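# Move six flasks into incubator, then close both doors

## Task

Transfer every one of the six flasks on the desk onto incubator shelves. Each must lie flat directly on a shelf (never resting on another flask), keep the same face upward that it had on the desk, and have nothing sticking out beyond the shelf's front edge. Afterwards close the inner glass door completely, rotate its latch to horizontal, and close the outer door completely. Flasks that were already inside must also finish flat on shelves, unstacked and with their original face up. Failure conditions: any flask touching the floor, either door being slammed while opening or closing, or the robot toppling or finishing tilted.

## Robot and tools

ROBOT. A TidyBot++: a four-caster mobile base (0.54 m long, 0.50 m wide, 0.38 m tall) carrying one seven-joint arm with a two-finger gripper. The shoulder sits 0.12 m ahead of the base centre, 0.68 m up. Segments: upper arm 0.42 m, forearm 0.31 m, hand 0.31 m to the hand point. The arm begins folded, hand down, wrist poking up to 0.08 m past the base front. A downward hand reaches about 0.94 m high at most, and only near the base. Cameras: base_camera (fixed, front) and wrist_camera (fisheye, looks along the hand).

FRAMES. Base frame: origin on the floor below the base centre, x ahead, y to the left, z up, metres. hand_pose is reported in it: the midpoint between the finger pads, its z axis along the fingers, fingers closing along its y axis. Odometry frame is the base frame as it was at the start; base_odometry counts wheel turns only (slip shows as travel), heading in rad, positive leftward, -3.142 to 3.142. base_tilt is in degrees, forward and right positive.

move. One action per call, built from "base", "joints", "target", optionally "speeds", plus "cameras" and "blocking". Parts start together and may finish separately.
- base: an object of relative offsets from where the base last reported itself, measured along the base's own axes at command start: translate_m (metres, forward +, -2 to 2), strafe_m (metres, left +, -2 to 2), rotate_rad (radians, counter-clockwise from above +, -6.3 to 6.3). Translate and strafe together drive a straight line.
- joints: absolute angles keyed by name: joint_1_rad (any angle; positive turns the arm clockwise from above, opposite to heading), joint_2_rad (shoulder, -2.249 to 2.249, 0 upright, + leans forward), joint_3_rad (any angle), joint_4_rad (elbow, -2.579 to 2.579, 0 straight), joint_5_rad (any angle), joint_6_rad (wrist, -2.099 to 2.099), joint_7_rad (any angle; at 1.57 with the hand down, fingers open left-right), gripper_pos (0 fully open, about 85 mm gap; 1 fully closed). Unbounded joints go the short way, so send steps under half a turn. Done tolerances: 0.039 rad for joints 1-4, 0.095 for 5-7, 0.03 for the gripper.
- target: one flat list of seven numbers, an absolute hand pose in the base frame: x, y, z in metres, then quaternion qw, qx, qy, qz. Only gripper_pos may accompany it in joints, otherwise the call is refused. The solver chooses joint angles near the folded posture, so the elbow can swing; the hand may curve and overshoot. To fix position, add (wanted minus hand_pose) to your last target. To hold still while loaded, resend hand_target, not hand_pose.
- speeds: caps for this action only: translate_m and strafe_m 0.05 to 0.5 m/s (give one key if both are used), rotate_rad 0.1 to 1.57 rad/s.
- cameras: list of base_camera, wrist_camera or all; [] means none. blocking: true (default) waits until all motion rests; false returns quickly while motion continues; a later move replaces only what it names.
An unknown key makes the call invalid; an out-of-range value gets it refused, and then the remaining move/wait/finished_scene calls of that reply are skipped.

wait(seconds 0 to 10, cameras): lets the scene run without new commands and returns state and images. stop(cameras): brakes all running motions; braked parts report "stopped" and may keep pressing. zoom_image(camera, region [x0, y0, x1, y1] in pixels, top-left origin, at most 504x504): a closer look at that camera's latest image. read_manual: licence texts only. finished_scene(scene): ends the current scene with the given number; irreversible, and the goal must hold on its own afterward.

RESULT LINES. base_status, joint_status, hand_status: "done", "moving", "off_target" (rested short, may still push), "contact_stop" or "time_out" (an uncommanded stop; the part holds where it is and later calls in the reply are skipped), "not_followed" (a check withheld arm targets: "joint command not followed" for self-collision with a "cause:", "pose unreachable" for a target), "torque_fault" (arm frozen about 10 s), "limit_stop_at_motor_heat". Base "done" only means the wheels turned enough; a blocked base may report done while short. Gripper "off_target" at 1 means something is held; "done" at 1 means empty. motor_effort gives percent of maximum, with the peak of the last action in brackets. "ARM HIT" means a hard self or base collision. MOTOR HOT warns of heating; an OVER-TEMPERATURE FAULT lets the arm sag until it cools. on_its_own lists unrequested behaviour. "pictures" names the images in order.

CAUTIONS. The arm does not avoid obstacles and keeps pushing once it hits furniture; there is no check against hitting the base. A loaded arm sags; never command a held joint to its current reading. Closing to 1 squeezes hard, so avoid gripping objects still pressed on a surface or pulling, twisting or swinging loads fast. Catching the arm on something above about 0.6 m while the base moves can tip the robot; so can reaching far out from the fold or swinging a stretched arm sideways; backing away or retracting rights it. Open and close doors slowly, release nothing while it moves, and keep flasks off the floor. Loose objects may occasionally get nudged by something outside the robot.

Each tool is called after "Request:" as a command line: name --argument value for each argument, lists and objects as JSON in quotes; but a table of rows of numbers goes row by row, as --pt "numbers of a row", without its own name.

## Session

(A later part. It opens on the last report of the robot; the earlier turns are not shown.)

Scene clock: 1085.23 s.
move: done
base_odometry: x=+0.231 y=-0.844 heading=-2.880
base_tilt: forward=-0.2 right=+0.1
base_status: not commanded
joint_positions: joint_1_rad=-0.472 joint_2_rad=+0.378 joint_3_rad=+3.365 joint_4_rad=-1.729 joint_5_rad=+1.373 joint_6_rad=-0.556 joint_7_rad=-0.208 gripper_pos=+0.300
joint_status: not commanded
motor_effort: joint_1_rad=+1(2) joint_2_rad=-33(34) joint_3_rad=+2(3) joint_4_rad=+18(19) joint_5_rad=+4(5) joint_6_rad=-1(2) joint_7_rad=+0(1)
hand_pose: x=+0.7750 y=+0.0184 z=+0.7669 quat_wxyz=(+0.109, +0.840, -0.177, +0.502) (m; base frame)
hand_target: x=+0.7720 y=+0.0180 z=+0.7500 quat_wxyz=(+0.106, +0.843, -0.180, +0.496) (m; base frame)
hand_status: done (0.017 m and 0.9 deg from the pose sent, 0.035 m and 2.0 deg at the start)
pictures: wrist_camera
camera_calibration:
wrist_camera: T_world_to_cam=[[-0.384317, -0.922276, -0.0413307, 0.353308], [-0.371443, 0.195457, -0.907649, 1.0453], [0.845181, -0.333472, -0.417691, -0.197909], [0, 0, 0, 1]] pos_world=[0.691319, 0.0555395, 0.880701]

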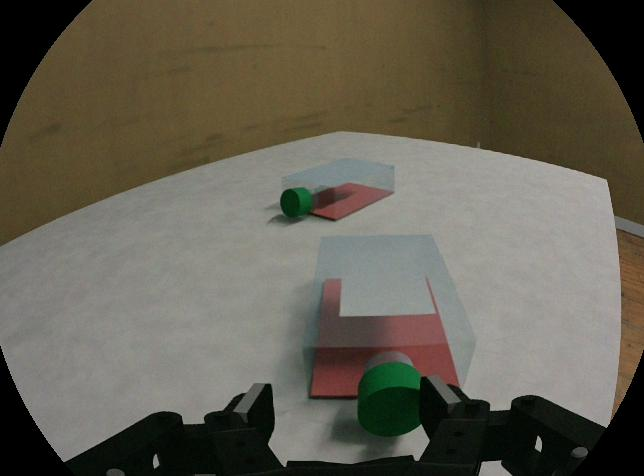

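Request:
move --base '{"strafe_m":-0.02}' --speeds '{"strafe_m":0.08}' --cameras '["wrist_camera"]'

Scene clock: 1091.17 s.
move: done
base_odometry: x=+0.226 y=-0.825 heading=-2.879
base_tilt: forward=-0.3 right=+0.2
base_status: done
joint_positions: joint_1_rad=-0.465 joint_2_rad=+0.379 joint_3_rad=+3.362 joint_4_rad=-1.729 joint_5_rad=+1.373 joint_6_rad=-0.556 joint_7_rad=-0.208 gripper_pos=+0.300
joint_status: not commanded
motor_effort: joint_1_rad=+0(3) joint_2_rad=-33(35) joint_3_rad=+2(3) joint_4_rad=+19(19) joint_5_rad=+5(5) joint_6_rad=-1(2) joint_7_rad=+0(1)
hand_pose: x=+0.7749 y=+0.0156 z=+0.7654 quat_wxyz=(+0.111, +0.840, -0.178, +0.500) (m; base frame)
hand_target: x=+0.7720 y=+0.0180 z=+0.7500 quat_wxyz=(+0.106, +0.843, -0.180, +0.496) (m; base frame)
hand_status: not commanded
pictures: wrist_camera
camera_calibration:
wrist_camera: T_world_to_cam=[[-0.388219, -0.920674, -0.0405672, 0.353089], [-0.372751, 0.197131, -0.90675, 1.04482], [0.842818, -0.336896, -0.419712, -0.196104], [0, 0, 0, 1]] pos_world=[0.691812, 0.053047, 0.879405]

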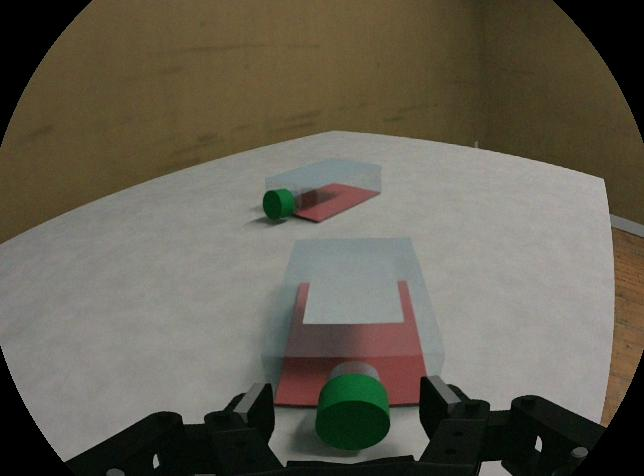

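Request:
move --target '[0.778,0.016,0.734,0.1057,0.843,-0.1797,0.4959]' --cameras '["wrist_camera"]'

Scene clock: 1094.60 s.
move: done
base_odometry: x=+0.226 y=-0.825 heading=-2.879
base_tilt: forward=-0.3 right=+0.2
base_status: not commanded
joint_positions: joint_1_rad=-0.407 joint_2_rad=+0.408 joint_3_rad=+3.283 joint_4_rad=-1.735 joint_5_rad=+1.456 joint_6_rad=-0.556 joint_7_rad=-0.288 gripper_pos=+0.300
joint_status: not commanded
motor_effort: joint_1_rad=+0(1) joint_2_rad=-34(35) joint_3_rad=+1(2) joint_4_rad=+18(19) joint_5_rad=+5(5) joint_6_rad=-2(2) joint_7_rad=+0(1)
hand_pose: x=+0.7824 y=+0.0236 z=+0.7491 quat_wxyz=(+0.102, +0.842, -0.172, +0.501) (m; base frame)
hand_target: x=+0.7780 y=+0.0160 z=+0.7340 quat_wxyz=(+0.106, +0.843, -0.180, +0.496) (m; base frame)
hand_status: done (0.017 m and 1.1 deg from the pose sent, 0.032 m and 0.9 deg at the start)
pictures: wrist_camera
camera_calibration:
wrist_camera: T_world_to_cam=[[-0.370079, -0.927763, -0.0479226, 0.354181], [-0.377203, 0.197205, -0.904891, 1.03323], [0.848975, -0.316805, -0.422937, -0.209342], [0, 0, 0, 1]] pos_world=[0.698539, 0.0585179, 0.863395]

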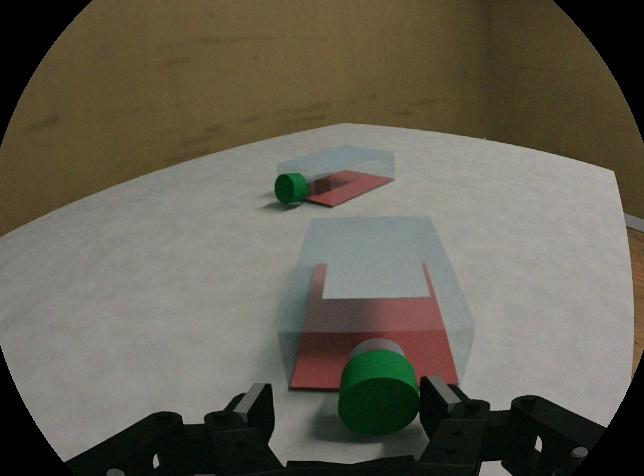

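Request:
move --base '{"strafe_m":-0.012}' --speeds '{"strafe_m":0.08}' --cameras '["wrist_camera"]'

Scene clock: 1097.50 s.
move: done
base_odometry: x=+0.223 y=-0.814 heading=-2.879
base_tilt: forward=-0.3 right=+0.3
base_status: done
joint_positions: joint_1_rad=-0.396 joint_2_rad=+0.409 joint_3_rad=+3.278 joint_4_rad=-1.735 joint_5_rad=+1.457 joint_6_rad=-0.556 joint_7_rad=-0.288 gripper_pos=+0.300
joint_status: not commanded
motor_effort: joint_1_rad=+0(2) joint_2_rad=-34(36) joint_3_rad=+2(3) joint_4_rad=+18(19) joint_5_rad=+4(5) joint_6_rad=-2(3) joint_7_rad=+0(1)
hand_pose: x=+0.7824 y=+0.0191 z=+0.7480 quat_wxyz=(+0.103, +0.842, -0.175, +0.499) (m; base frame)
hand_target: x=+0.7780 y=+0.0160 z=+0.7340 quat_wxyz=(+0.106, +0.843, -0.180, +0.496) (m; base frame)
hand_status: not commanded
pictures: wrist_camera
camera_calibration:
wrist_camera: T_world_to_cam=[[-0.376242, -0.925236, -0.0487904, 0.355451], [-0.377273, 0.201087, -0.904008, 1.03257], [0.846231, -0.321718, -0.424723, -0.207664], [0, 0, 0, 1]] pos_world=[0.699029, 0.0544306, 0.862595]

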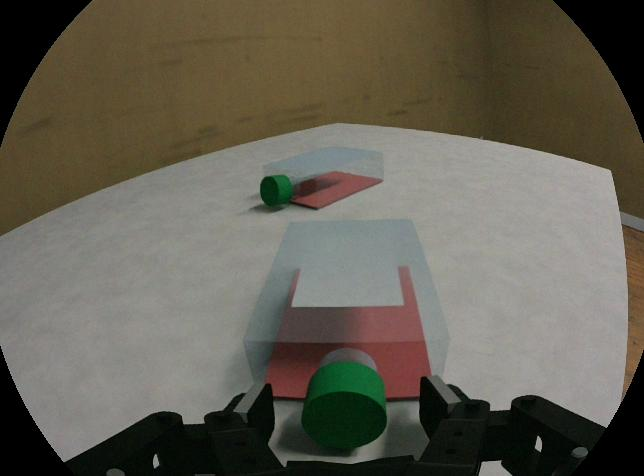

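Good. Close.

Request:
move --joints '{"gripper_pos":0.45}' --cameras '[]'

Request:
move --joints '{"gripper_pos":0.56}' --cameras '["wrist_camera"]'

Request:
move --joints '{"gripper_pos":0.65}' --cameras '[]'

Request:
move --joints '{"gripper_pos":0.85}' --cameras '["wrist_camera"]'

Request:
move --target '[0.76,0.015,0.83,0.1057,0.843,-0.1797,0.4959]' --cameras '["wrist_camera"]'

Request:
move --target '[0.72,0.01,0.92,0.05,0.851,-0.09,0.505]' --cameras '["wrist_camera"]'

Scene clock: 1105.30 s.
move: done
base_odometry: x=+0.223 y=-0.814 heading=-2.879
base_tilt: forward=-0.2 right=+0.2
base_status: not commanded
joint_positions: joint_1_rad=-0.396 joint_2_rad=+0.409 joint_3_rad=+3.278 joint_4_rad=-1.735 joint_5_rad=+1.457 joint_6_rad=-0.556 joint_7_rad=-0.288 gripper_pos=+0.450
joint_status: all done
motor_effort: joint_1_rad=+0(1) joint_2_rad=-34(34) joint_3_rad=+1(2) joint_4_rad=+18(19) joint_5_rad=+4(5) joint_6_rad=-2(2) joint_7_rad=+0(0)
hand_pose: x=+0.7824 y=+0.0191 z=+0.7480 quat_wxyz=(+0.103, +0.842, -0.175, +0.499) (m; base frame)
hand_target: x=+0.7780 y=+0.0160 z=+0.7340 quat_wxyz=(+0.106, +0.843, -0.180, +0.496) (m; base frame)
hand_status: not commanded
pictures: none
No camera images: "cameras" was empty.

Scene clock: 1105.83 s.
move: done
base_odometry: x=+0.223 y=-0.814 heading=-2.879
base_tilt: forward=-0.3 right=+0.2
base_status: not commanded
joint_positions: joint_1_rad=-0.396 joint_2_rad=+0.409 joint_3_rad=+3.278 joint_4_rad=-1.735 joint_5_rad=+1.457 joint_6_rad=-0.556 joint_7_rad=-0.288 gripper_pos=+0.560
joint_status: all done
motor_effort: joint_1_rad=-1(1) joint_2_rad=-34(34) joint_3_rad=+1(2) joint_4_rad=+18(19) joint_5_rad=+4(5) joint_6_rad=-2(2) joint_7_rad=+0(0)
hand_pose: x=+0.7824 y=+0.0191 z=+0.7480 quat_wxyz=(+0.103, +0.842, -0.175, +0.499) (m; base frame)
hand_target: x=+0.7780 y=+0.0160 z=+0.7340 quat_wxyz=(+0.106, +0.843, -0.180, +0.496) (m; base frame)
hand_status: not commanded
pictures: wrist_camera
camera_calibration:
wrist_camera: T_world_to_cam=[[-0.376292, -0.925209, -0.0489077, 0.355586], [-0.377224, 0.201207, -0.904001, 1.03252], [0.846231, -0.321719, -0.424723, -0.207664], [0, 0, 0, 1]] pos_world=[0.699029, 0.0544307, 0.862595]

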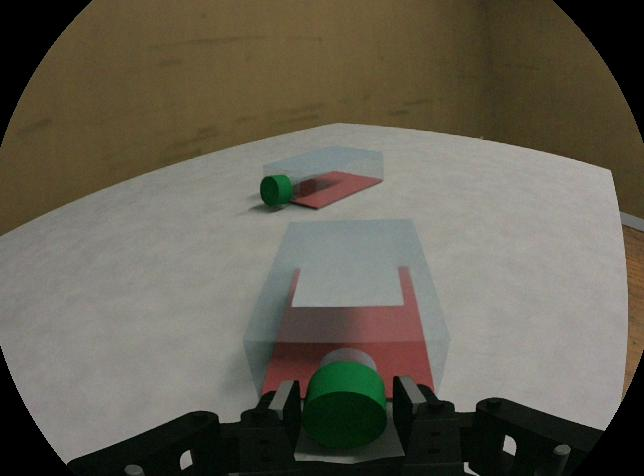

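Scene clock: 1106.33 s.
move: done
base_odometry: x=+0.223 y=-0.814 heading=-2.879
base_tilt: forward=-0.3 right=+0.2
base_status: not commanded
joint_positions: joint_1_rad=-0.396 joint_2_rad=+0.409 joint_3_rad=+3.278 joint_4_rad=-1.735 joint_5_rad=+1.457 joint_6_rad=-0.556 joint_7_rad=-0.288 gripper_pos=+0.649
joint_status: all done
motor_effort: joint_1_rad=+0(1) joint_2_rad=-34(34) joint_3_rad=+1(2) joint_4_rad=+19(19) joint_5_rad=+4(5) joint_6_rad=-2(2) joint_7_rad=+0(0)
hand_pose: x=+0.7825 y=+0.0191 z=+0.7481 quat_wxyz=(+0.104, +0.842, -0.175, +0.499) (m; base frame)
hand_target: x=+0.7780 y=+0.0160 z=+0.7340 quat_wxyz=(+0.106, +0.843, -0.180, +0.496) (m; base frame)
hand_status: not commanded
pictures: none
No camera images: "cameras" was empty.

Scene clock: 1106.97 s.
move: off_target
base_odometry: x=+0.223 y=-0.814 heading=-2.879
base_tilt: forward=-0.4 right=+0.3
base_status: not commanded
joint_positions: joint_1_rad=-0.396 joint_2_rad=+0.409 joint_3_rad=+3.278 joint_4_rad=-1.735 joint_5_rad=+1.459 joint_6_rad=-0.556 joint_7_rad=-0.289 gripper_pos=+0.681
joint_status: gripper_pos off_target (ended at +0.681, target +0.850)
motor_effort: joint_1_rad=+0(1) joint_2_rad=-33(34) joint_3_rad=+1(1) joint_4_rad=+18(19) joint_5_rad=+4(5) joint_6_rad=-2(2) joint_7_rad=+0(1)
hand_pose: x=+0.7826 y=+0.0192 z=+0.7482 quat_wxyz=(+0.104, +0.842, -0.174, +0.500) (m; base frame)
hand_target: x=+0.7780 y=+0.0160 z=+0.7340 quat_wxyz=(+0.106, +0.843, -0.180, +0.496) (m; base frame)
hand_status: not commanded
pictures: wrist_camera
camera_calibration:
wrist_camera: T_world_to_cam=[[-0.3751, -0.925786, -0.0471139, 0.353369], [-0.37723, 0.198873, -0.904515, 1.03321], [0.846757, -0.321511, -0.423832, -0.208824], [0, 0, 0, 1]] pos_world=[0.69913, 0.054527, 0.862697]

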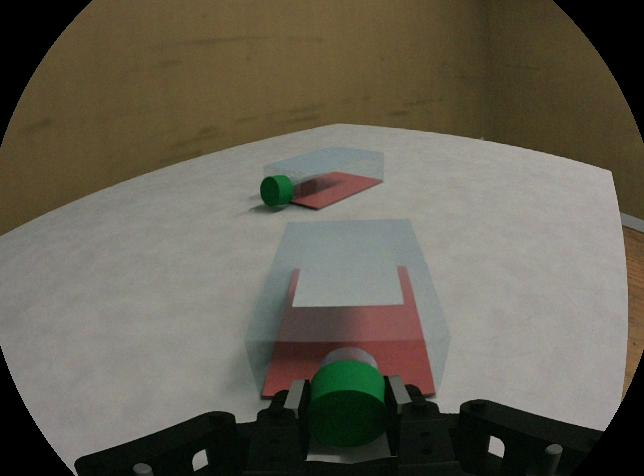

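Scene clock: 1108.43 s.
move: done
base_odometry: x=+0.223 y=-0.814 heading=-2.879
base_tilt: forward=-0.2 right=+0.1
base_status: not commanded
joint_positions: joint_1_rad=-0.506 joint_2_rad=+0.284 joint_3_rad=+3.406 joint_4_rad=-1.650 joint_5_rad=+1.131 joint_6_rad=-0.556 joint_7_rad=+0.074 gripper_pos=+0.681
joint_status: not commanded
motor_effort: joint_1_rad=+0(1) joint_2_rad=-31(38) joint_3_rad=+1(2) joint_4_rad=+21(22) joint_5_rad=+5(5) joint_6_rad=+1(2) joint_7_rad=+0(1)
hand_pose: x=+0.7686 y=+0.0263 z=+0.8298 quat_wxyz=(+0.084, +0.839, -0.173, +0.508) (m; base frame)
hand_target: x=+0.7600 y=+0.0150 z=+0.8300 quat_wxyz=(+0.106, +0.843, -0.180, +0.496) (m; base frame)
hand_status: done (0.014 m and 2.9 deg from the pose sent, 0.085 m and 0.8 deg at the start)
pictures: wrist_camera
camera_calibration:
wrist_camera: T_world_to_cam=[[-0.353443, -0.931826, -0.0823316, 0.371334], [-0.360084, 0.216753, -0.90739, 1.08897], [0.863375, -0.291065, -0.412146, -0.183365], [0, 0, 0, 1]] pos_world=[0.681678, 0.0566105, 0.943116]

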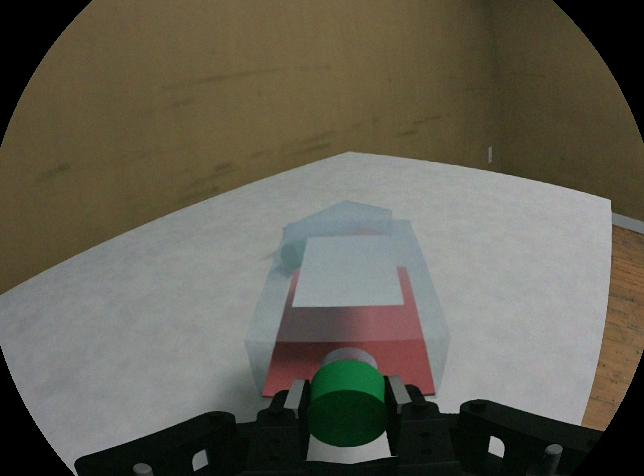

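Scene clock: 1110.23 s.
move: done
base_odometry: x=+0.223 y=-0.814 heading=-2.879
base_tilt: forward=-0.3 right=+0.2
base_status: not commanded
joint_positions: joint_1_rad=-0.235 joint_2_rad=+0.072 joint_3_rad=+3.191 joint_4_rad=-1.625 joint_5_rad=+0.757 joint_6_rad=-0.556 joint_7_rad=+0.674 gripper_pos=+0.681
joint_status: not commanded
motor_effort: joint_1_rad=+0(1) joint_2_rad=-26(33) joint_3_rad=-1(2) joint_4_rad=+23(23) joint_5_rad=+4(5) joint_6_rad=+5(6) joint_7_rad=+0(1)
hand_pose: x=+0.7192 y=-0.0002 z=+0.9107 quat_wxyz=(+0.062, +0.856, -0.105, +0.503) (m; base frame)
hand_target: x=+0.7200 y=+0.0100 z=+0.9200 quat_wxyz=(+0.050, +0.855, -0.090, +0.508) (m; base frame)
hand_status: done (0.014 m and 2.2 deg from the pose sent, 0.104 m and 10.4 deg at the start)
pictures: wrist_camera
camera_calibration:
wrist_camera: T_world_to_cam=[[-0.21889, -0.974609, -0.0471588, 0.207014], [-0.411618, 0.13605, -0.901144, 1.18165], [0.88468, -0.17784, -0.430947, -0.113229], [0, 0, 0, 1]] pos_world=[0.631874, 0.0208572, 1.02581]

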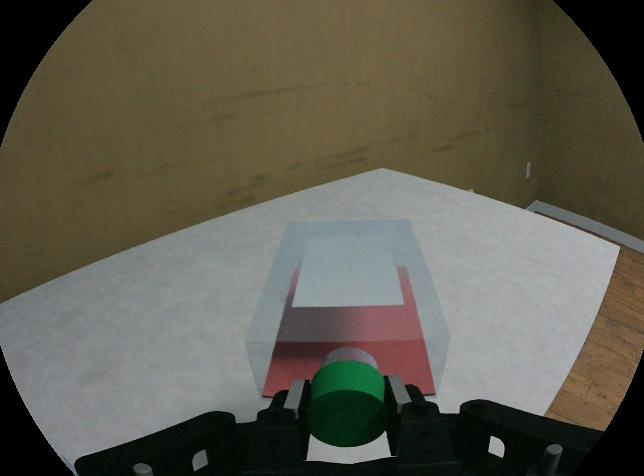

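Request:
move --base '{"translate_m":-0.2}' --target '[0.68,0,0.94,0,0.857,0,0.5153]' --speeds '{"translate_m":0.25}' --cameras '[]'

Request:
move --base '{"rotate_rad":-1.003}' --speeds '{"rotate_rad":0.8}' --cameras '[]'

Request:
move --base '{"translate_m":1.12,"strafe_m":-1.222}' --speeds '{"translate_m":0.45}' --cameras '["base_camera","wrist_camera"]'

Request:
zoom_image --camera "base_camera" --region '[200, 50, 500, 130]'

Scene clock: 1121.77 s.
move: done
base_odometry: x=+0.416 y=-0.762 heading=-2.879
base_tilt: forward=-0.4 right=+0.2
base_status: done
joint_positions: joint_1_rad=-0.036 joint_2_rad=-0.066 joint_3_rad=+3.182 joint_4_rad=-1.664 joint_5_rad=+0.049 joint_6_rad=-0.520 joint_7_rad=+1.511 gripper_pos=+0.681
joint_status: not commanded
motor_effort: joint_1_rad=+0(1) joint_2_rad=-21(31) joint_3_rad=-1(1) joint_4_rad=+23(24) joint_5_rad=+1(4) joint_6_rad=+8(9) joint_7_rad=+0(0)
hand_pose: x=+0.6717 y=-0.0094 z=+0.9313 quat_wxyz=(+0.006, +0.872, -0.016, +0.490) (m; base frame)
hand_target: x=+0.6800 y=+0.0000 z=+0.9400 quat_wxyz=(+0.000, +0.857, +0.000, +0.515) (m; base frame)
hand_status: done (0.015 m and 3.9 deg from the pose sent, 0.049 m and 14.0 deg at the start)
pictures: none
No camera images: "cameras" was empty.

Scene clock: 1123.93 s.
move: done
base_odometry: x=+0.416 y=-0.762 heading=+2.402
base_tilt: forward=-0.3 right=+0.2
base_status: done
joint_positions: joint_1_rad=-0.024 joint_2_rad=-0.066 joint_3_rad=+3.169 joint_4_rad=-1.664 joint_5_rad=+0.043 joint_6_rad=-0.519 joint_7_rad=+1.514 gripper_pos=+0.681
joint_status: not commanded
motor_effort: joint_1_rad=-1(2) joint_2_rad=-21(22) joint_3_rad=-1(3) joint_4_rad=+23(24) joint_5_rad=+1(1) joint_6_rad=+8(9) joint_7_rad=+0(1)
hand_pose: x=+0.6718 y=-0.0078 z=+0.9317 quat_wxyz=(+0.005, +0.871, -0.016, +0.491) (m; base frame)
hand_target: x=+0.6800 y=+0.0000 z=+0.9400 quat_wxyz=(+0.000, +0.857, +0.000, +0.515) (m; base frame)
hand_status: not commanded
pictures: none
No camera images: "cameras" was empty.

Scene clock: 1129.00 s.
move: done
base_odometry: x=+0.412 y=+0.896 heading=+2.401
base_tilt: forward=-0.3 right=+0.2
base_status: done
joint_positions: joint_1_rad=-0.023 joint_2_rad=-0.065 joint_3_rad=+3.167 joint_4_rad=-1.665 joint_5_rad=+0.042 joint_6_rad=-0.517 joint_7_rad=+1.514 gripper_pos=+0.681
joint_status: not commanded
motor_effort: joint_1_rad=-1(3) joint_2_rad=-21(24) joint_3_rad=+0(4) joint_4_rad=+22(24) joint_5_rad=+1(1) joint_6_rad=+8(9) joint_7_rad=+0(1)
hand_pose: x=+0.6724 y=-0.0067 z=+0.9309 quat_wxyz=(+0.004, +0.871, -0.015, +0.490) (m; base frame)
hand_target: x=+0.6800 y=+0.0000 z=+0.9400 quat_wxyz=(+0.000, +0.857, +0.000, +0.515) (m; base frame)
hand_status: not commanded
pictures: base_camera, wrist_camera
camera_calibration:
wrist_camera: T_world_to_cam=[[-0.00944336, -0.998293, -0.0576346, 0.0601156], [-0.46527, 0.0554046, -0.883433, 1.20056], [0.885118, 0.0184731, -0.464999, -0.0314981], [0, 0, 0, 1]] pos_world=[0.58703, -0.00592152, 1.04943]

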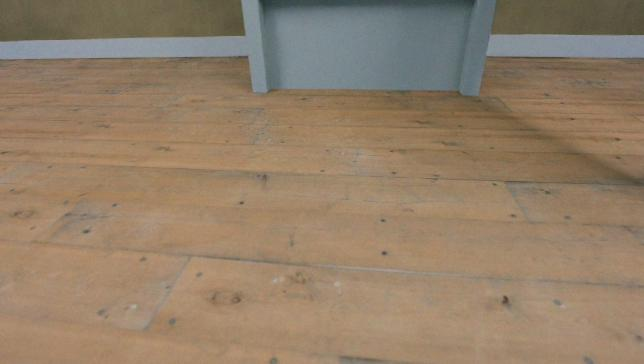

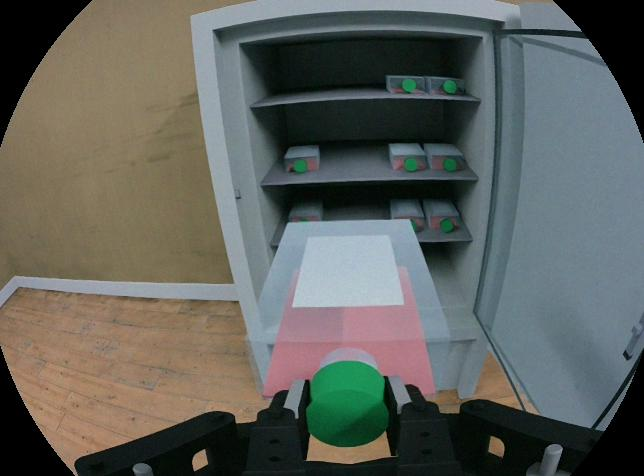

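Scaled by 1.680.

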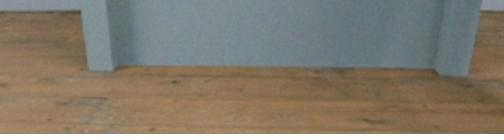

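Request:
move --base '{"rotate_rad":-0.038}' --cameras '[]'

Request:
move --base '{"translate_m":0.10,"strafe_m":-0.02}' --speeds '{"translate_m":0.2}' --cameras '[]'

Request:
move --target '[0.80,0,0.855,0,0.846,0,0.5332]' --cameras '[]'

Request:
move --target '[0.81,0,0.850,0,0.846,0,0.5332]' --cameras '["wrist_camera"]'

Scene clock: 1139.03 s.
move: done
base_odometry: x=+0.412 y=+0.896 heading=+2.364
base_tilt: forward=-0.3 right=+0.2
base_status: done
joint_positions: joint_1_rad=-0.018 joint_2_rad=-0.065 joint_3_rad=+3.166 joint_4_rad=-1.665 joint_5_rad=+0.041 joint_6_rad=-0.517 joint_7_rad=+1.514 gripper_pos=+0.681
joint_status: not commanded
motor_effort: joint_1_rad=-1(3) joint_2_rad=-21(22) joint_3_rad=-1(3) joint_4_rad=+23(23) joint_5_rad=+0(1) joint_6_rad=+9(9) joint_7_rad=+0(1)
hand_pose: x=+0.6723 y=-0.0089 z=+0.9309 quat_wxyz=(+0.005, +0.871, -0.017, +0.490) (m; base frame)
hand_target: x=+0.6800 y=+0.0000 z=+0.9400 quat_wxyz=(+0.000, +0.857, +0.000, +0.515) (m; base frame)
hand_status: not commanded
pictures: none
No camera images: "cameras" was empty.

Scene clock: 1140.30 s.
move: done
base_odometry: x=+0.355 y=+0.981 heading=+2.363
base_tilt: forward=-0.3 right=+0.2
base_status: done
joint_positions: joint_1_rad=-0.018 joint_2_rad=-0.061 joint_3_rad=+3.166 joint_4_rad=-1.665 joint_5_rad=+0.041 joint_6_rad=-0.516 joint_7_rad=+1.514 gripper_pos=+0.681
joint_status: not commanded
motor_effort: joint_1_rad=+0(1) joint_2_rad=-21(24) joint_3_rad=+0(2) joint_4_rad=+22(24) joint_5_rad=+0(1) joint_6_rad=+9(9) joint_7_rad=+0(1)
hand_pose: x=+0.6734 y=-0.0088 z=+0.9289 quat_wxyz=(+0.005, +0.872, -0.017, +0.489) (m; base frame)
hand_target: x=+0.6800 y=+0.0000 z=+0.9400 quat_wxyz=(+0.000, +0.857, +0.000, +0.515) (m; base frame)
hand_status: not commanded
pictures: none
No camera images: "cameras" was empty.

Scene clock: 1142.03 s.
move: done
base_odometry: x=+0.355 y=+0.981 heading=+2.363
base_tilt: forward=-0.3 right=+0.3
base_status: not commanded
joint_positions: joint_1_rad=-0.016 joint_2_rad=+0.254 joint_3_rad=+3.158 joint_4_rad=-1.665 joint_5_rad=+0.039 joint_6_rad=-0.204 joint_7_rad=+1.521 gripper_pos=+0.681
joint_status: not commanded
motor_effort: joint_1_rad=+0(1) joint_2_rad=-33(36) joint_3_rad=-1(2) joint_4_rad=+22(24) joint_5_rad=+0(1) joint_6_rad=+8(9) joint_7_rad=+0(1)
hand_pose: x=+0.7855 y=-0.0009 z=+0.8187 quat_wxyz=(+0.003, +0.873, -0.006, +0.488) (m; base frame)
hand_target: x=+0.8000 y=+0.0000 z=+0.8550 quat_wxyz=(+0.000, +0.846, +0.000, +0.533) (m; base frame)
hand_status: done (0.039 m and 6.1 deg from the pose sent, 0.147 m and 6.2 deg at the start)
pictures: none
No camera images: "cameras" was empty.

Scene clock: 1142.67 s.
move: done
base_odometry: x=+0.355 y=+0.981 heading=+2.363
base_tilt: forward=-0.3 right=+0.2
base_status: not commanded
joint_positions: joint_1_rad=-0.015 joint_2_rad=+0.268 joint_3_rad=+3.158 joint_4_rad=-1.647 joint_5_rad=+0.039 joint_6_rad=-0.194 joint_7_rad=+1.521 gripper_pos=+0.681
joint_status: not commanded
motor_effort: joint_1_rad=-1(1) joint_2_rad=-33(34) joint_3_rad=-1(2) joint_4_rad=+21(22) joint_5_rad=+0(1) joint_6_rad=+9(9) joint_7_rad=+0(1)
hand_pose: x=+0.7938 y=-0.0007 z=+0.8217 quat_wxyz=(+0.003, +0.870, -0.006, +0.494) (m; base frame)
hand_target: x=+0.8100 y=+0.0000 z=+0.8500 quat_wxyz=(+0.000, +0.846, +0.000, +0.533) (m; base frame)
hand_status: done (0.033 m and 5.3 deg from the pose sent, 0.040 m and 6.1 deg at the start)
pictures: wrist_camera
camera_calibration:
wrist_camera: T_world_to_cam=[[0.00869075, -0.99869, -0.0504238, 0.0406796], [-0.459618, 0.040794, -0.887179, 1.15877], [0.888074, 0.030886, -0.458661, -0.197429], [0, 0, 0, 1]] pos_world=[0.707569, -0.000546778, 0.939535]

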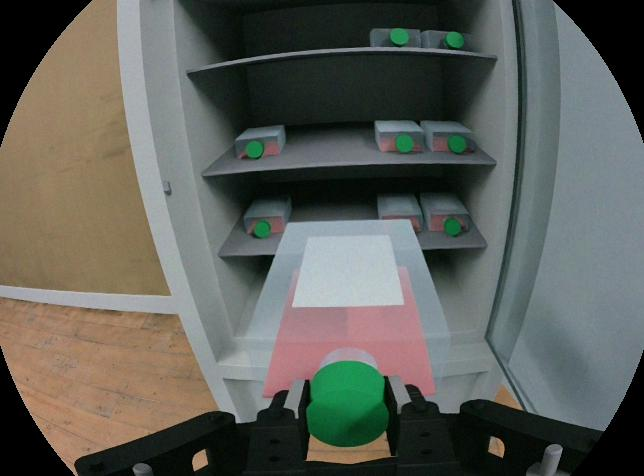

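Request:
move --base '{"translate_m":0.40,"strafe_m":-0.006}' --speeds '{"translate_m":0.2}' --cameras '["wrist_camera"]'

Request:
move --base '{"translate_m":0.18}' --speeds '{"translate_m":0.1}' --cameras '["wrist_camera"]'

Scene clock: 1152.03 s.
move: done
base_odometry: x=+0.075 y=+1.266 heading=+2.363
base_tilt: forward=-0.3 right=+0.2
base_status: done
joint_positions: joint_1_rad=-0.015 joint_2_rad=+0.278 joint_3_rad=+3.157 joint_4_rad=-1.645 joint_5_rad=+0.039 joint_6_rad=-0.190 joint_7_rad=+1.521 gripper_pos=+0.681
joint_status: not commanded
motor_effort: joint_1_rad=-1(1) joint_2_rad=-33(37) joint_3_rad=-1(2) joint_4_rad=+21(23) joint_5_rad=+1(1) joint_6_rad=+9(9) joint_7_rad=+0(1)
hand_pose: x=+0.7964 y=-0.0005 z=+0.8175 quat_wxyz=(+0.002, +0.870, -0.006, +0.492) (m; base frame)
hand_target: x=+0.8100 y=+0.0000 z=+0.8500 quat_wxyz=(+0.000, +0.846, +0.000, +0.533) (m; base frame)
hand_status: not commanded
pictures: wrist_camera
camera_calibration:
wrist_camera: T_world_to_cam=[[0.00888335, -0.998678, -0.0506392, 0.0406264], [-0.462449, 0.0407973, -0.885707, 1.15741], [0.886601, 0.0312861, -0.461475, -0.198156], [0, 0, 0, 1]] pos_world=[0.710568, -0.000447054, 0.935738]

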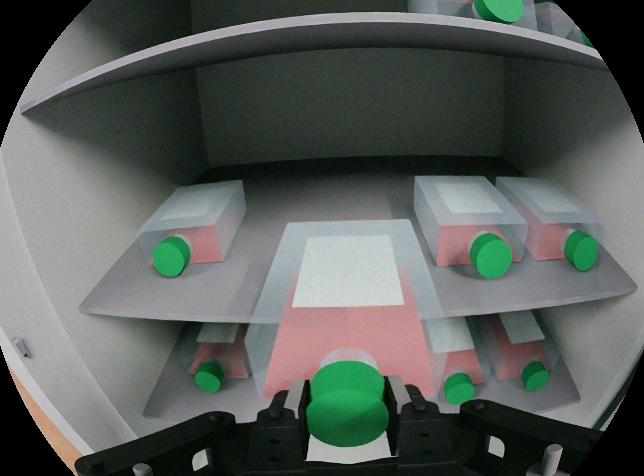

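Scene clock: 1154.40 s.
move: done
base_odometry: x=-0.053 y=+1.393 heading=+2.362
base_tilt: forward=-0.3 right=+0.2
base_status: done
joint_positions: joint_1_rad=-0.014 joint_2_rad=+0.279 joint_3_rad=+3.156 joint_4_rad=-1.644 joint_5_rad=+0.039 joint_6_rad=-0.189 joint_7_rad=+1.521 gripper_pos=+0.681
joint_status: not commanded
motor_effort: joint_1_rad=+0(1) joint_2_rad=-33(37) joint_3_rad=-1(2) joint_4_rad=+22(23) joint_5_rad=+1(1) joint_6_rad=+9(9) joint_7_rad=+0(1)
hand_pose: x=+0.7969 y=-0.0006 z=+0.8179 quat_wxyz=(+0.002, +0.870, -0.006, +0.493) (m; base frame)
hand_target: x=+0.8100 y=+0.0000 z=+0.8500 quat_wxyz=(+0.000, +0.846, +0.000, +0.533) (m; base frame)
hand_status: not commanded
pictures: wrist_camera
camera_calibration:
wrist_camera: T_world_to_cam=[[0.00885793, -0.998669, -0.0508054, 0.0407068], [-0.461262, 0.0409984, -0.886316, 1.1575], [0.88722, 0.0312856, -0.460285, -0.19997], [0, 0, 0, 1]] pos_world=[0.710969, -0.00054683, 0.935936]

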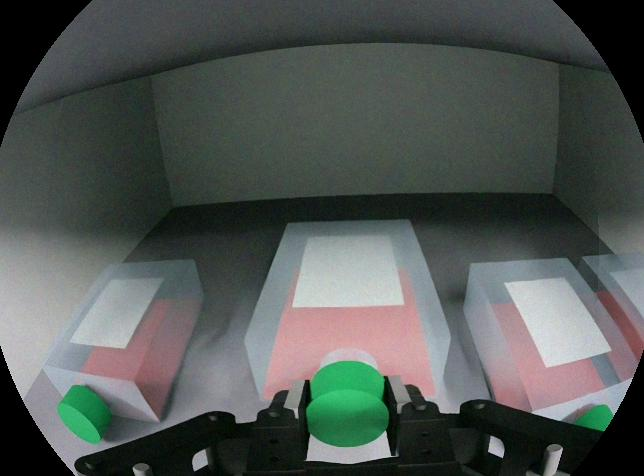

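Request:
move --target '[0.81,0,0.825,0,0.850,0,0.5268]' --cameras '[]'

Request:
move --target '[0.81,0,0.805,0,0.852,0,0.5235]' --cameras '[]'

Request:
move --target '[0.81,0,0.793,0,0.854,0,0.5203]' --cameras '[]'

Request:
move --target '[0.81,0,0.784,0,0.855,0,0.5186]' --cameras '["wrist_camera"]'

Request:
move --target '[0.81,0,0.776,0,0.856,0,0.517]' --cameras '["wrist_camera"]'

Scene clock: 1162.50 s.
move: done
base_odometry: x=-0.053 y=+1.393 heading=+2.362
base_tilt: forward=-0.3 right=+0.2
base_status: not commanded
joint_positions: joint_1_rad=-0.013 joint_2_rad=+0.289 joint_3_rad=+3.155 joint_4_rad=-1.657 joint_5_rad=+0.039 joint_6_rad=-0.143 joint_7_rad=+1.521 gripper_pos=+0.681
joint_status: not commanded
motor_effort: joint_1_rad=-1(1) joint_2_rad=-34(35) joint_3_rad=-1(1) joint_4_rad=+22(23) joint_5_rad=+1(1) joint_6_rad=+8(9) joint_7_rad=+0(1)
hand_pose: x=+0.8018 y=+0.0002 z=+0.8158 quat_wxyz=(+0.001, +0.865, -0.005, +0.502) (m; base frame)
hand_target: x=+0.8100 y=+0.0000 z=+0.8250 quat_wxyz=(+0.000, +0.850, +0.000, +0.527) (m; base frame)
hand_status: done (0.012 m and 3.3 deg from the pose sent, 0.015 m and 4.6 deg at the start)
pictures: none
No camera images: "cameras" was empty.

Scene clock: 1163.30 s.
move: done
base_odometry: x=-0.053 y=+1.393 heading=+2.362
base_tilt: forward=-0.3 right=+0.2
base_status: not commanded
joint_positions: joint_1_rad=-0.013 joint_2_rad=+0.309 joint_3_rad=+3.155 joint_4_rad=-1.685 joint_5_rad=+0.039 joint_6_rad=-0.096 joint_7_rad=+1.521 gripper_pos=+0.681
joint_status: not commanded
motor_effort: joint_1_rad=+0(1) joint_2_rad=-34(35) joint_3_rad=-1(1) joint_4_rad=+21(23) joint_5_rad=+0(1) joint_6_rad=+9(9) joint_7_rad=+0(1)
hand_pose: x=+0.8041 y=+0.0009 z=+0.7992 quat_wxyz=(+0.001, +0.865, -0.004, +0.502) (m; base frame)
hand_target: x=+0.8100 y=+0.0000 z=+0.8050 quat_wxyz=(+0.000, +0.852, +0.000, +0.524) (m; base frame)
hand_status: done (0.008 m and 2.9 deg from the pose sent, 0.014 m and 2.9 deg at the start)
pictures: none
No camera images: "cameras" was empty.

Scene clock: 1164.10 s.
move: done
base_odometry: x=-0.053 y=+1.393 heading=+2.362
base_tilt: forward=-0.3 right=+0.2
base_status: not commanded
joint_positions: joint_1_rad=-0.013 joint_2_rad=+0.318 joint_3_rad=+3.155 joint_4_rad=-1.699 joint_5_rad=+0.039 joint_6_rad=-0.071 joint_7_rad=+1.521 gripper_pos=+0.681
joint_status: not commanded
motor_effort: joint_1_rad=+0(1) joint_2_rad=-33(35) joint_3_rad=-1(2) joint_4_rad=+21(21) joint_5_rad=+0(1) joint_6_rad=+8(9) joint_7_rad=+0(0)
hand_pose: x=+0.8048 y=+0.0011 z=+0.7921 quat_wxyz=(+0.000, +0.864, -0.004, +0.503) (m; base frame)
hand_target: x=+0.8100 y=+0.0000 z=+0.7930 quat_wxyz=(+0.000, +0.854, +0.000, +0.520) (m; base frame)
hand_status: done (0.005 m and 2.4 deg from the pose sent, 0.009 m and 2.5 deg at the start)
pictures: none
No camera images: "cameras" was empty.

Scene clock: 1164.70 s.
move: done
base_odometry: x=-0.053 y=+1.393 heading=+2.362
base_tilt: forward=-0.3 right=+0.3
base_status: not commanded
joint_positions: joint_1_rad=-0.013 joint_2_rad=+0.322 joint_3_rad=+3.155 joint_4_rad=-1.709 joint_5_rad=+0.039 joint_6_rad=-0.048 joint_7_rad=+1.521 gripper_pos=+0.681
joint_status: not commanded
motor_effort: joint_1_rad=+0(1) joint_2_rad=-32(34) joint_3_rad=-1(2) joint_4_rad=+19(21) joint_5_rad=+0(1) joint_6_rad=+8(8) joint_7_rad=+0(0)
hand_pose: x=+0.8058 y=+0.0014 z=+0.7900 quat_wxyz=(+0.000, +0.862, -0.004, +0.507) (m; base frame)
hand_target: x=+0.8100 y=+0.0000 z=+0.7840 quat_wxyz=(+0.000, +0.855, +0.000, +0.519) (m; base frame)
hand_status: done (0.007 m and 1.6 deg from the pose sent, 0.010 m and 2.1 deg at the start)
pictures: wrist_camera
camera_calibration:
wrist_camera: T_world_to_cam=[[0.0163088, -0.99849, -0.0524585, 0.0365534], [-0.432763, 0.0402475, -0.900609, 1.1251], [0.90136, 0.0373899, -0.431453, -0.254944], [0, 0, 0, 1]] pos_world=[0.716102, 0.000748116, 0.905196]

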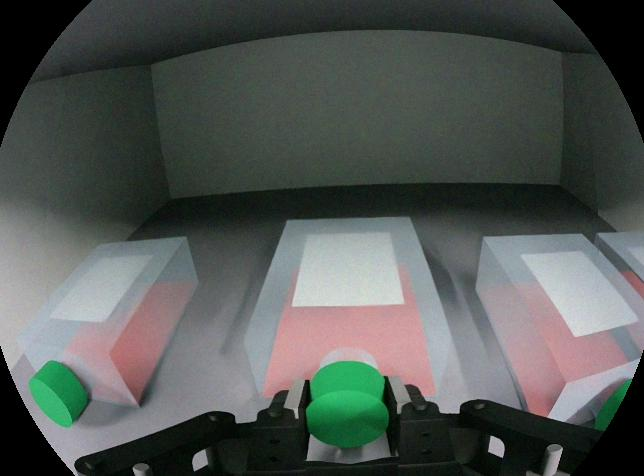

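Scene clock: 1165.23 s.
move: done
base_odometry: x=-0.053 y=+1.393 heading=+2.362
base_tilt: forward=-0.2 right=+0.2
base_status: not commanded
joint_positions: joint_1_rad=-0.013 joint_2_rad=+0.324 joint_3_rad=+3.155 joint_4_rad=-1.716 joint_5_rad=+0.039 joint_6_rad=-0.030 joint_7_rad=+1.521 gripper_pos=+0.681
joint_status: not commanded
motor_effort: joint_1_rad=+0(1) joint_2_rad=-32(33) joint_3_rad=-1(1) joint_4_rad=+20(20) joint_5_rad=+0(1) joint_6_rad=+8(8) joint_7_rad=+0(0)
hand_pose: x=+0.8069 y=+0.0016 z=+0.7894 quat_wxyz=(+0.000, +0.860, -0.004, +0.511) (m; base frame)
hand_target: x=+0.8100 y=+0.0000 z=+0.7760 quat_wxyz=(+0.000, +0.856, +0.000, +0.517) (m; base frame)
hand_status: done (0.014 m and 0.9 deg from the pose sent, 0.015 m and 1.4 deg at the start)
pictures: wrist_camera
camera_calibration:
wrist_camera: T_world_to_cam=[[0.017505, -0.998459, -0.0526568, 0.0358995], [-0.424591, 0.0402571, -0.90449, 1.12153], [0.905216, 0.0381907, -0.423232, -0.265846], [0, 0, 0, 1]] pos_world=[0.71621, 0.000847578, 0.903786]

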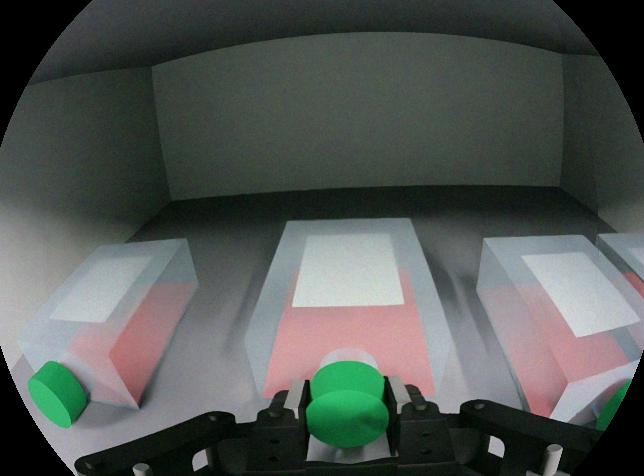

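Request:
move --joints '{"gripper_pos":0.62}' --cameras '[]'

Request:
move --joints '{"gripper_pos":0.45}' --cameras '[]'

Request:
move --base '{"translate_m":-0.12}' --speeds '{"translate_m":0.1}' --cameras '[]'

Request:
move --base '{"translate_m":-0.60}' --speeds '{"translate_m":0.35}' --cameras '["wrist_camera"]'

Request:
move --base '{"translate_m":-0.94,"strafe_m":1.45}' --joints '{"joint_1_rad":0,"joint_2_rad":-0.3,"joint_3_rad":3.14,"joint_4_rad":-2.0,"joint_5_rad":0,"joint_6_rad":-0.45,"joint_7_rad":1.57,"gripper_pos":0.3}' --speeds '{"strafe_m":0.45}' --cameras '[]'

Request:
move --base '{"rotate_rad":1.502}' --speeds '{"rotate_rad":1.2}' --cameras '["wrist_camera","base_camera"]'

Scene clock: 1188.20 s.
move: done
base_odometry: x=-0.053 y=+1.393 heading=+2.362
base_tilt: forward=-0.3 right=+0.2
base_status: not commanded
joint_positions: joint_1_rad=-0.013 joint_2_rad=+0.328 joint_3_rad=+3.155 joint_4_rad=-1.717 joint_5_rad=+0.039 joint_6_rad=-0.028 joint_7_rad=+1.521 gripper_pos=+0.620
joint_status: all done
motor_effort: joint_1_rad=+0(1) joint_2_rad=-32(34) joint_3_rad=-1(2) joint_4_rad=+19(20) joint_5_rad=+1(1) joint_6_rad=+8(8) joint_7_rad=+1(1)
hand_pose: x=+0.8073 y=+0.0016 z=+0.7865 quat_wxyz=(+0.000, +0.861, -0.004, +0.509) (m; base frame)
hand_target: x=+0.8100 y=+0.0000 z=+0.7760 quat_wxyz=(+0.000, +0.856, +0.000, +0.517) (m; base frame)
hand_status: not commanded
pictures: none
No camera images: "cameras" was empty.

Scene clock: 1188.80 s.
move: done
base_odometry: x=-0.053 y=+1.393 heading=+2.362
base_tilt: forward=-0.3 right=+0.2
base_status: not commanded
joint_positions: joint_1_rad=-0.013 joint_2_rad=+0.329 joint_3_rad=+3.155 joint_4_rad=-1.717 joint_5_rad=+0.039 joint_6_rad=-0.028 joint_7_rad=+1.521 gripper_pos=+0.450
joint_status: all done
motor_effort: joint_1_rad=+0(1) joint_2_rad=-33(34) joint_3_rad=-1(1) joint_4_rad=+19(20) joint_5_rad=+0(1) joint_6_rad=+7(8) joint_7_rad=+0(0)
hand_pose: x=+0.8074 y=+0.0017 z=+0.7857 quat_wxyz=(+0.000, +0.861, -0.004, +0.509) (m; base frame)
hand_target: x=+0.8100 y=+0.0000 z=+0.7760 quat_wxyz=(+0.000, +0.856, +0.000, +0.517) (m; base frame)
hand_status: not commanded
pictures: none
No camera images: "cameras" was empty.

Scene clock: 1190.63 s.
move: done
base_odometry: x=+0.032 y=+1.309 heading=+2.362
base_tilt: forward=-0.3 right=+0.2
base_status: done
joint_positions: joint_1_rad=-0.012 joint_2_rad=+0.337 joint_3_rad=+3.154 joint_4_rad=-1.722 joint_5_rad=+0.039 joint_6_rad=-0.023 joint_7_rad=+1.521 gripper_pos=+0.450
joint_status: not commanded
motor_effort: joint_1_rad=+0(2) joint_2_rad=-34(36) joint_3_rad=-1(2) joint_4_rad=+20(21) joint_5_rad=+0(1) joint_6_rad=+7(8) joint_7_rad=+0(1)
hand_pose: x=+0.8076 y=+0.0016 z=+0.7791 quat_wxyz=(-0.001, +0.863, -0.004, +0.505) (m; base frame)
hand_target: x=+0.8100 y=+0.0000 z=+0.7760 quat_wxyz=(+0.000, +0.856, +0.000, +0.517) (m; base frame)
hand_status: not commanded
pictures: none
No camera images: "cameras" was empty.

Scene clock: 1193.27 s.
move: done
base_odometry: x=+0.459 y=+0.887 heading=+2.362
base_tilt: forward=-0.3 right=+0.2
base_status: done
joint_positions: joint_1_rad=-0.011 joint_2_rad=+0.343 joint_3_rad=+3.153 joint_4_rad=-1.723 joint_5_rad=+0.039 joint_6_rad=-0.023 joint_7_rad=+1.521 gripper_pos=+0.450
joint_status: not commanded
motor_effort: joint_1_rad=+0(1) joint_2_rad=-34(37) joint_3_rad=-1(2) joint_4_rad=+20(21) joint_5_rad=+1(1) joint_6_rad=+8(9) joint_7_rad=+0(1)
hand_pose: x=+0.8076 y=+0.0015 z=+0.7739 quat_wxyz=(-0.001, +0.865, -0.004, +0.502) (m; base frame)
hand_target: x=+0.8100 y=+0.0000 z=+0.7760 quat_wxyz=(+0.000, +0.856, +0.000, +0.517) (m; base frame)
hand_status: not commanded
pictures: wrist_camera
camera_calibration:
wrist_camera: T_world_to_cam=[[0.0164572, -0.998436, -0.0534372, 0.0363774], [-0.442454, 0.0406548, -0.895869, 1.11556], [0.89664, 0.038387, -0.441093, -0.252176], [0, 0, 0, 1]] pos_world=[0.719096, 0.000647886, 0.890107]

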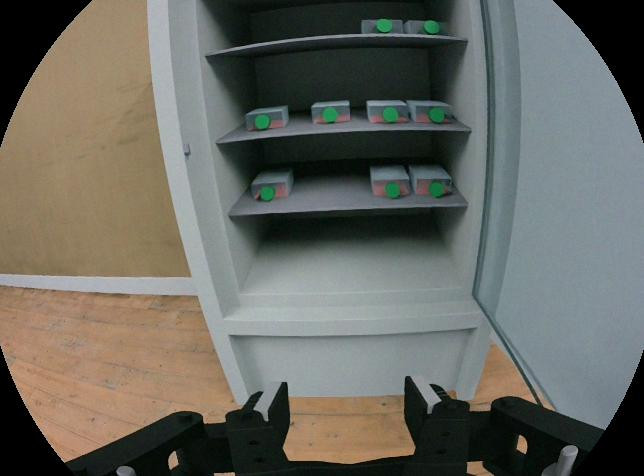

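Scene clock: 1198.40 s.
move: done
base_odometry: x=+0.107 y=-0.805 heading=+2.362
base_tilt: forward=-0.3 right=+0.2
base_status: done
joint_positions: joint_1_rad=-0.003 joint_2_rad=-0.292 joint_3_rad=+3.152 joint_4_rad=-1.971 joint_5_rad=+0.039 joint_6_rad=-0.378 joint_7_rad=+1.521 gripper_pos=+0.300
joint_status: all done
motor_effort: joint_1_rad=-1(3) joint_2_rad=-12(37) joint_3_rad=-1(3) joint_4_rad=+22(23) joint_5_rad=+1(1) joint_6_rad=+8(9) joint_7_rad=+0(1)
hand_pose: x=+0.5858 y=-0.0068 z=+0.9053 quat_wxyz=(+0.003, +0.856, -0.013, +0.516) (m; base frame)
hand_target: x=+0.5669 y=+0.0021 z=+0.8729 quat_wxyz=(+0.000, +0.880, +0.000, +0.476) (m; base frame)
hand_status: not commanded
pictures: none
No camera images: "cameras" was empty.

Scene clock: 1200.83 s.
move: done
base_odometry: x=+0.107 y=-0.805 heading=-2.420
base_tilt: forward=-0.4 right=+0.3
base_status: done
joint_positions: joint_1_rad=-0.003 joint_2_rad=-0.292 joint_3_rad=+3.149 joint_4_rad=-1.971 joint_5_rad=+0.039 joint_6_rad=-0.378 joint_7_rad=+1.521 gripper_pos=+0.300
joint_status: not commanded
motor_effort: joint_1_rad=+0(2) joint_2_rad=-12(13) joint_3_rad=+0(2) joint_4_rad=+22(23) joint_5_rad=+1(1) joint_6_rad=+7(8) joint_7_rad=+0(1)
hand_pose: x=+0.5858 y=-0.0056 z=+0.9053 quat_wxyz=(+0.003, +0.856, -0.012, +0.516) (m; base frame)
hand_target: x=+0.5669 y=+0.0021 z=+0.8729 quat_wxyz=(+0.000, +0.880, +0.000, +0.476) (m; base frame)
hand_status: not commanded
pictures: base_camera, wrist_camera
camera_calibration:
wrist_camera: T_world_to_cam=[[0.000829379, -0.998488, -0.0549717, 0.0505591], [-0.412278, 0.049741, -0.909699, 1.13033], [0.911058, 0.0234181, -0.411613, -0.030311], [0, 0, 0, 1]] pos_world=[0.493585, -0.00503149, 1.01857]

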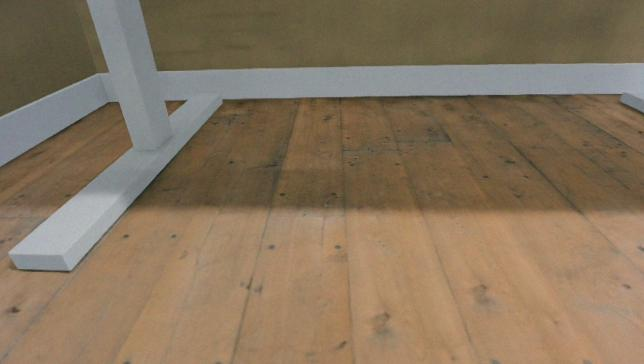

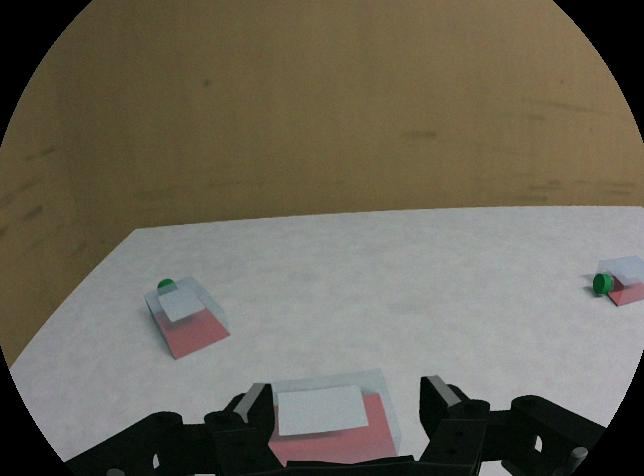

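Request:
move

Scene clock: 1237.43 s.
base_odometry: x=+0.107 y=-0.805 heading=-2.420
base_tilt: forward=-0.4 right=+0.2
base_status: done
joint_positions: joint_1_rad=-0.003 joint_2_rad=-0.292 joint_3_rad=+3.149 joint_4_rad=-1.971 joint_5_rad=+0.039 joint_6_rad=-0.378 joint_7_rad=+1.521 gripper_pos=+0.300
joint_status: not commanded
motor_effort: joint_1_rad=+0(2) joint_2_rad=-11(13) joint_3_rad=-1(2) joint_4_rad=+21(23) joint_5_rad=+1(1) joint_6_rad=+8(8) joint_7_rad=+0(1)
hand_pose: x=+0.5858 y=-0.0056 z=+0.9053 quat_wxyz=(+0.003, +0.856, -0.012, +0.516) (m; base frame)
hand_target: x=+0.5669 y=+0.0021 z=+0.8729 quat_wxyz=(+0.000, +0.880, +0.000, +0.476) (m; base frame)
hand_status: not commanded
pictures: base_camera, wrist_camera
camera_calibration:
wrist_camera: T_world_to_cam=[[0.000829379, -0.998488, -0.0549717, 0.0505591], [-0.412278, 0.049741, -0.909699, 1.13033], [0.911058, 0.0234181, -0.411613, -0.030311], [0, 0, 0, 1]] pos_world=[0.493585, -0.00503149, 1.01857]

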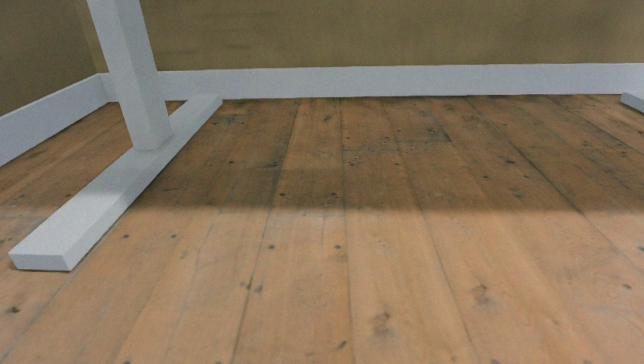

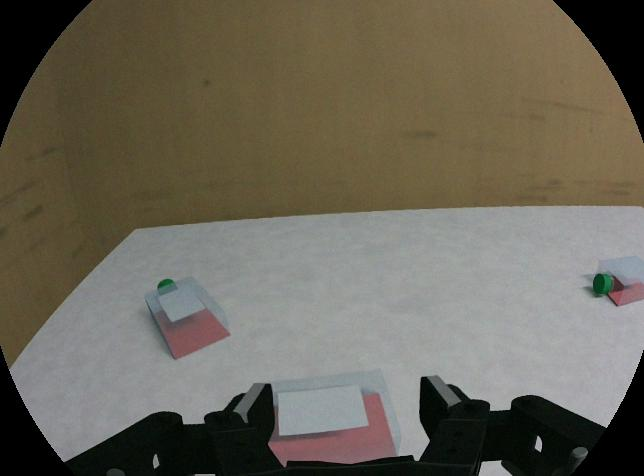

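Request:
move --base '{"translate_m": -0.2, "strafe_m": 0.05}' --joints '{"gripper_pos": 0.0}'

Scene clock: 1242.63 s.
move: done
base_odometry: x=+0.291 y=-0.710 heading=-2.419
base_tilt: forward=-0.3 right=+0.3
base_status: done
joint_positions: joint_1_rad=-0.003 joint_2_rad=-0.303 joint_3_rad=+3.149 joint_4_rad=-1.973 joint_5_rad=+0.039 joint_6_rad=-0.381 joint_7_rad=+1.521 gripper_pos=+0.000
joint_status: all done
motor_effort: joint_1_rad=+0(1) joint_2_rad=-11(16) joint_3_rad=-1(2) joint_4_rad=+22(23) joint_5_rad=+0(1) joint_6_rad=+8(8) joint_7_rad=+0(1)
hand_pose: x=+0.5824 y=-0.0056 z=+0.9086 quat_wxyz=(+0.003, +0.855, -0.012, +0.519) (m; base frame)
hand_target: x=+0.5669 y=+0.0021 z=+0.8729 quat_wxyz=(+0.000, +0.880, +0.000, +0.476) (m; base frame)
hand_status: not commanded
pictures: base_camera, wrist_camera
camera_calibration:
wrist_camera: T_world_to_cam=[[0.00105385, -0.998485, -0.0550148, 0.0506394], [-0.406361, 0.0498402, -0.912352, 1.13082], [0.913712, 0.0233174, -0.405692, -0.0328587], [0, 0, 0, 1]] pos_world=[0.48949, -0.00503131, 1.02116]

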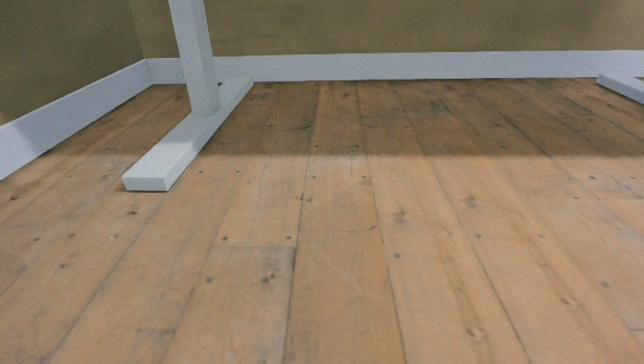

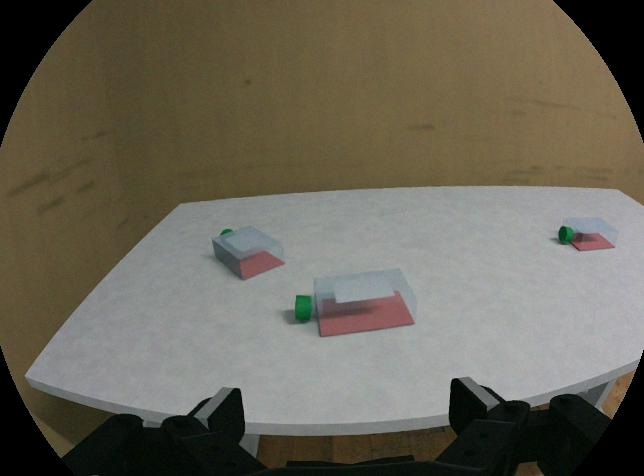

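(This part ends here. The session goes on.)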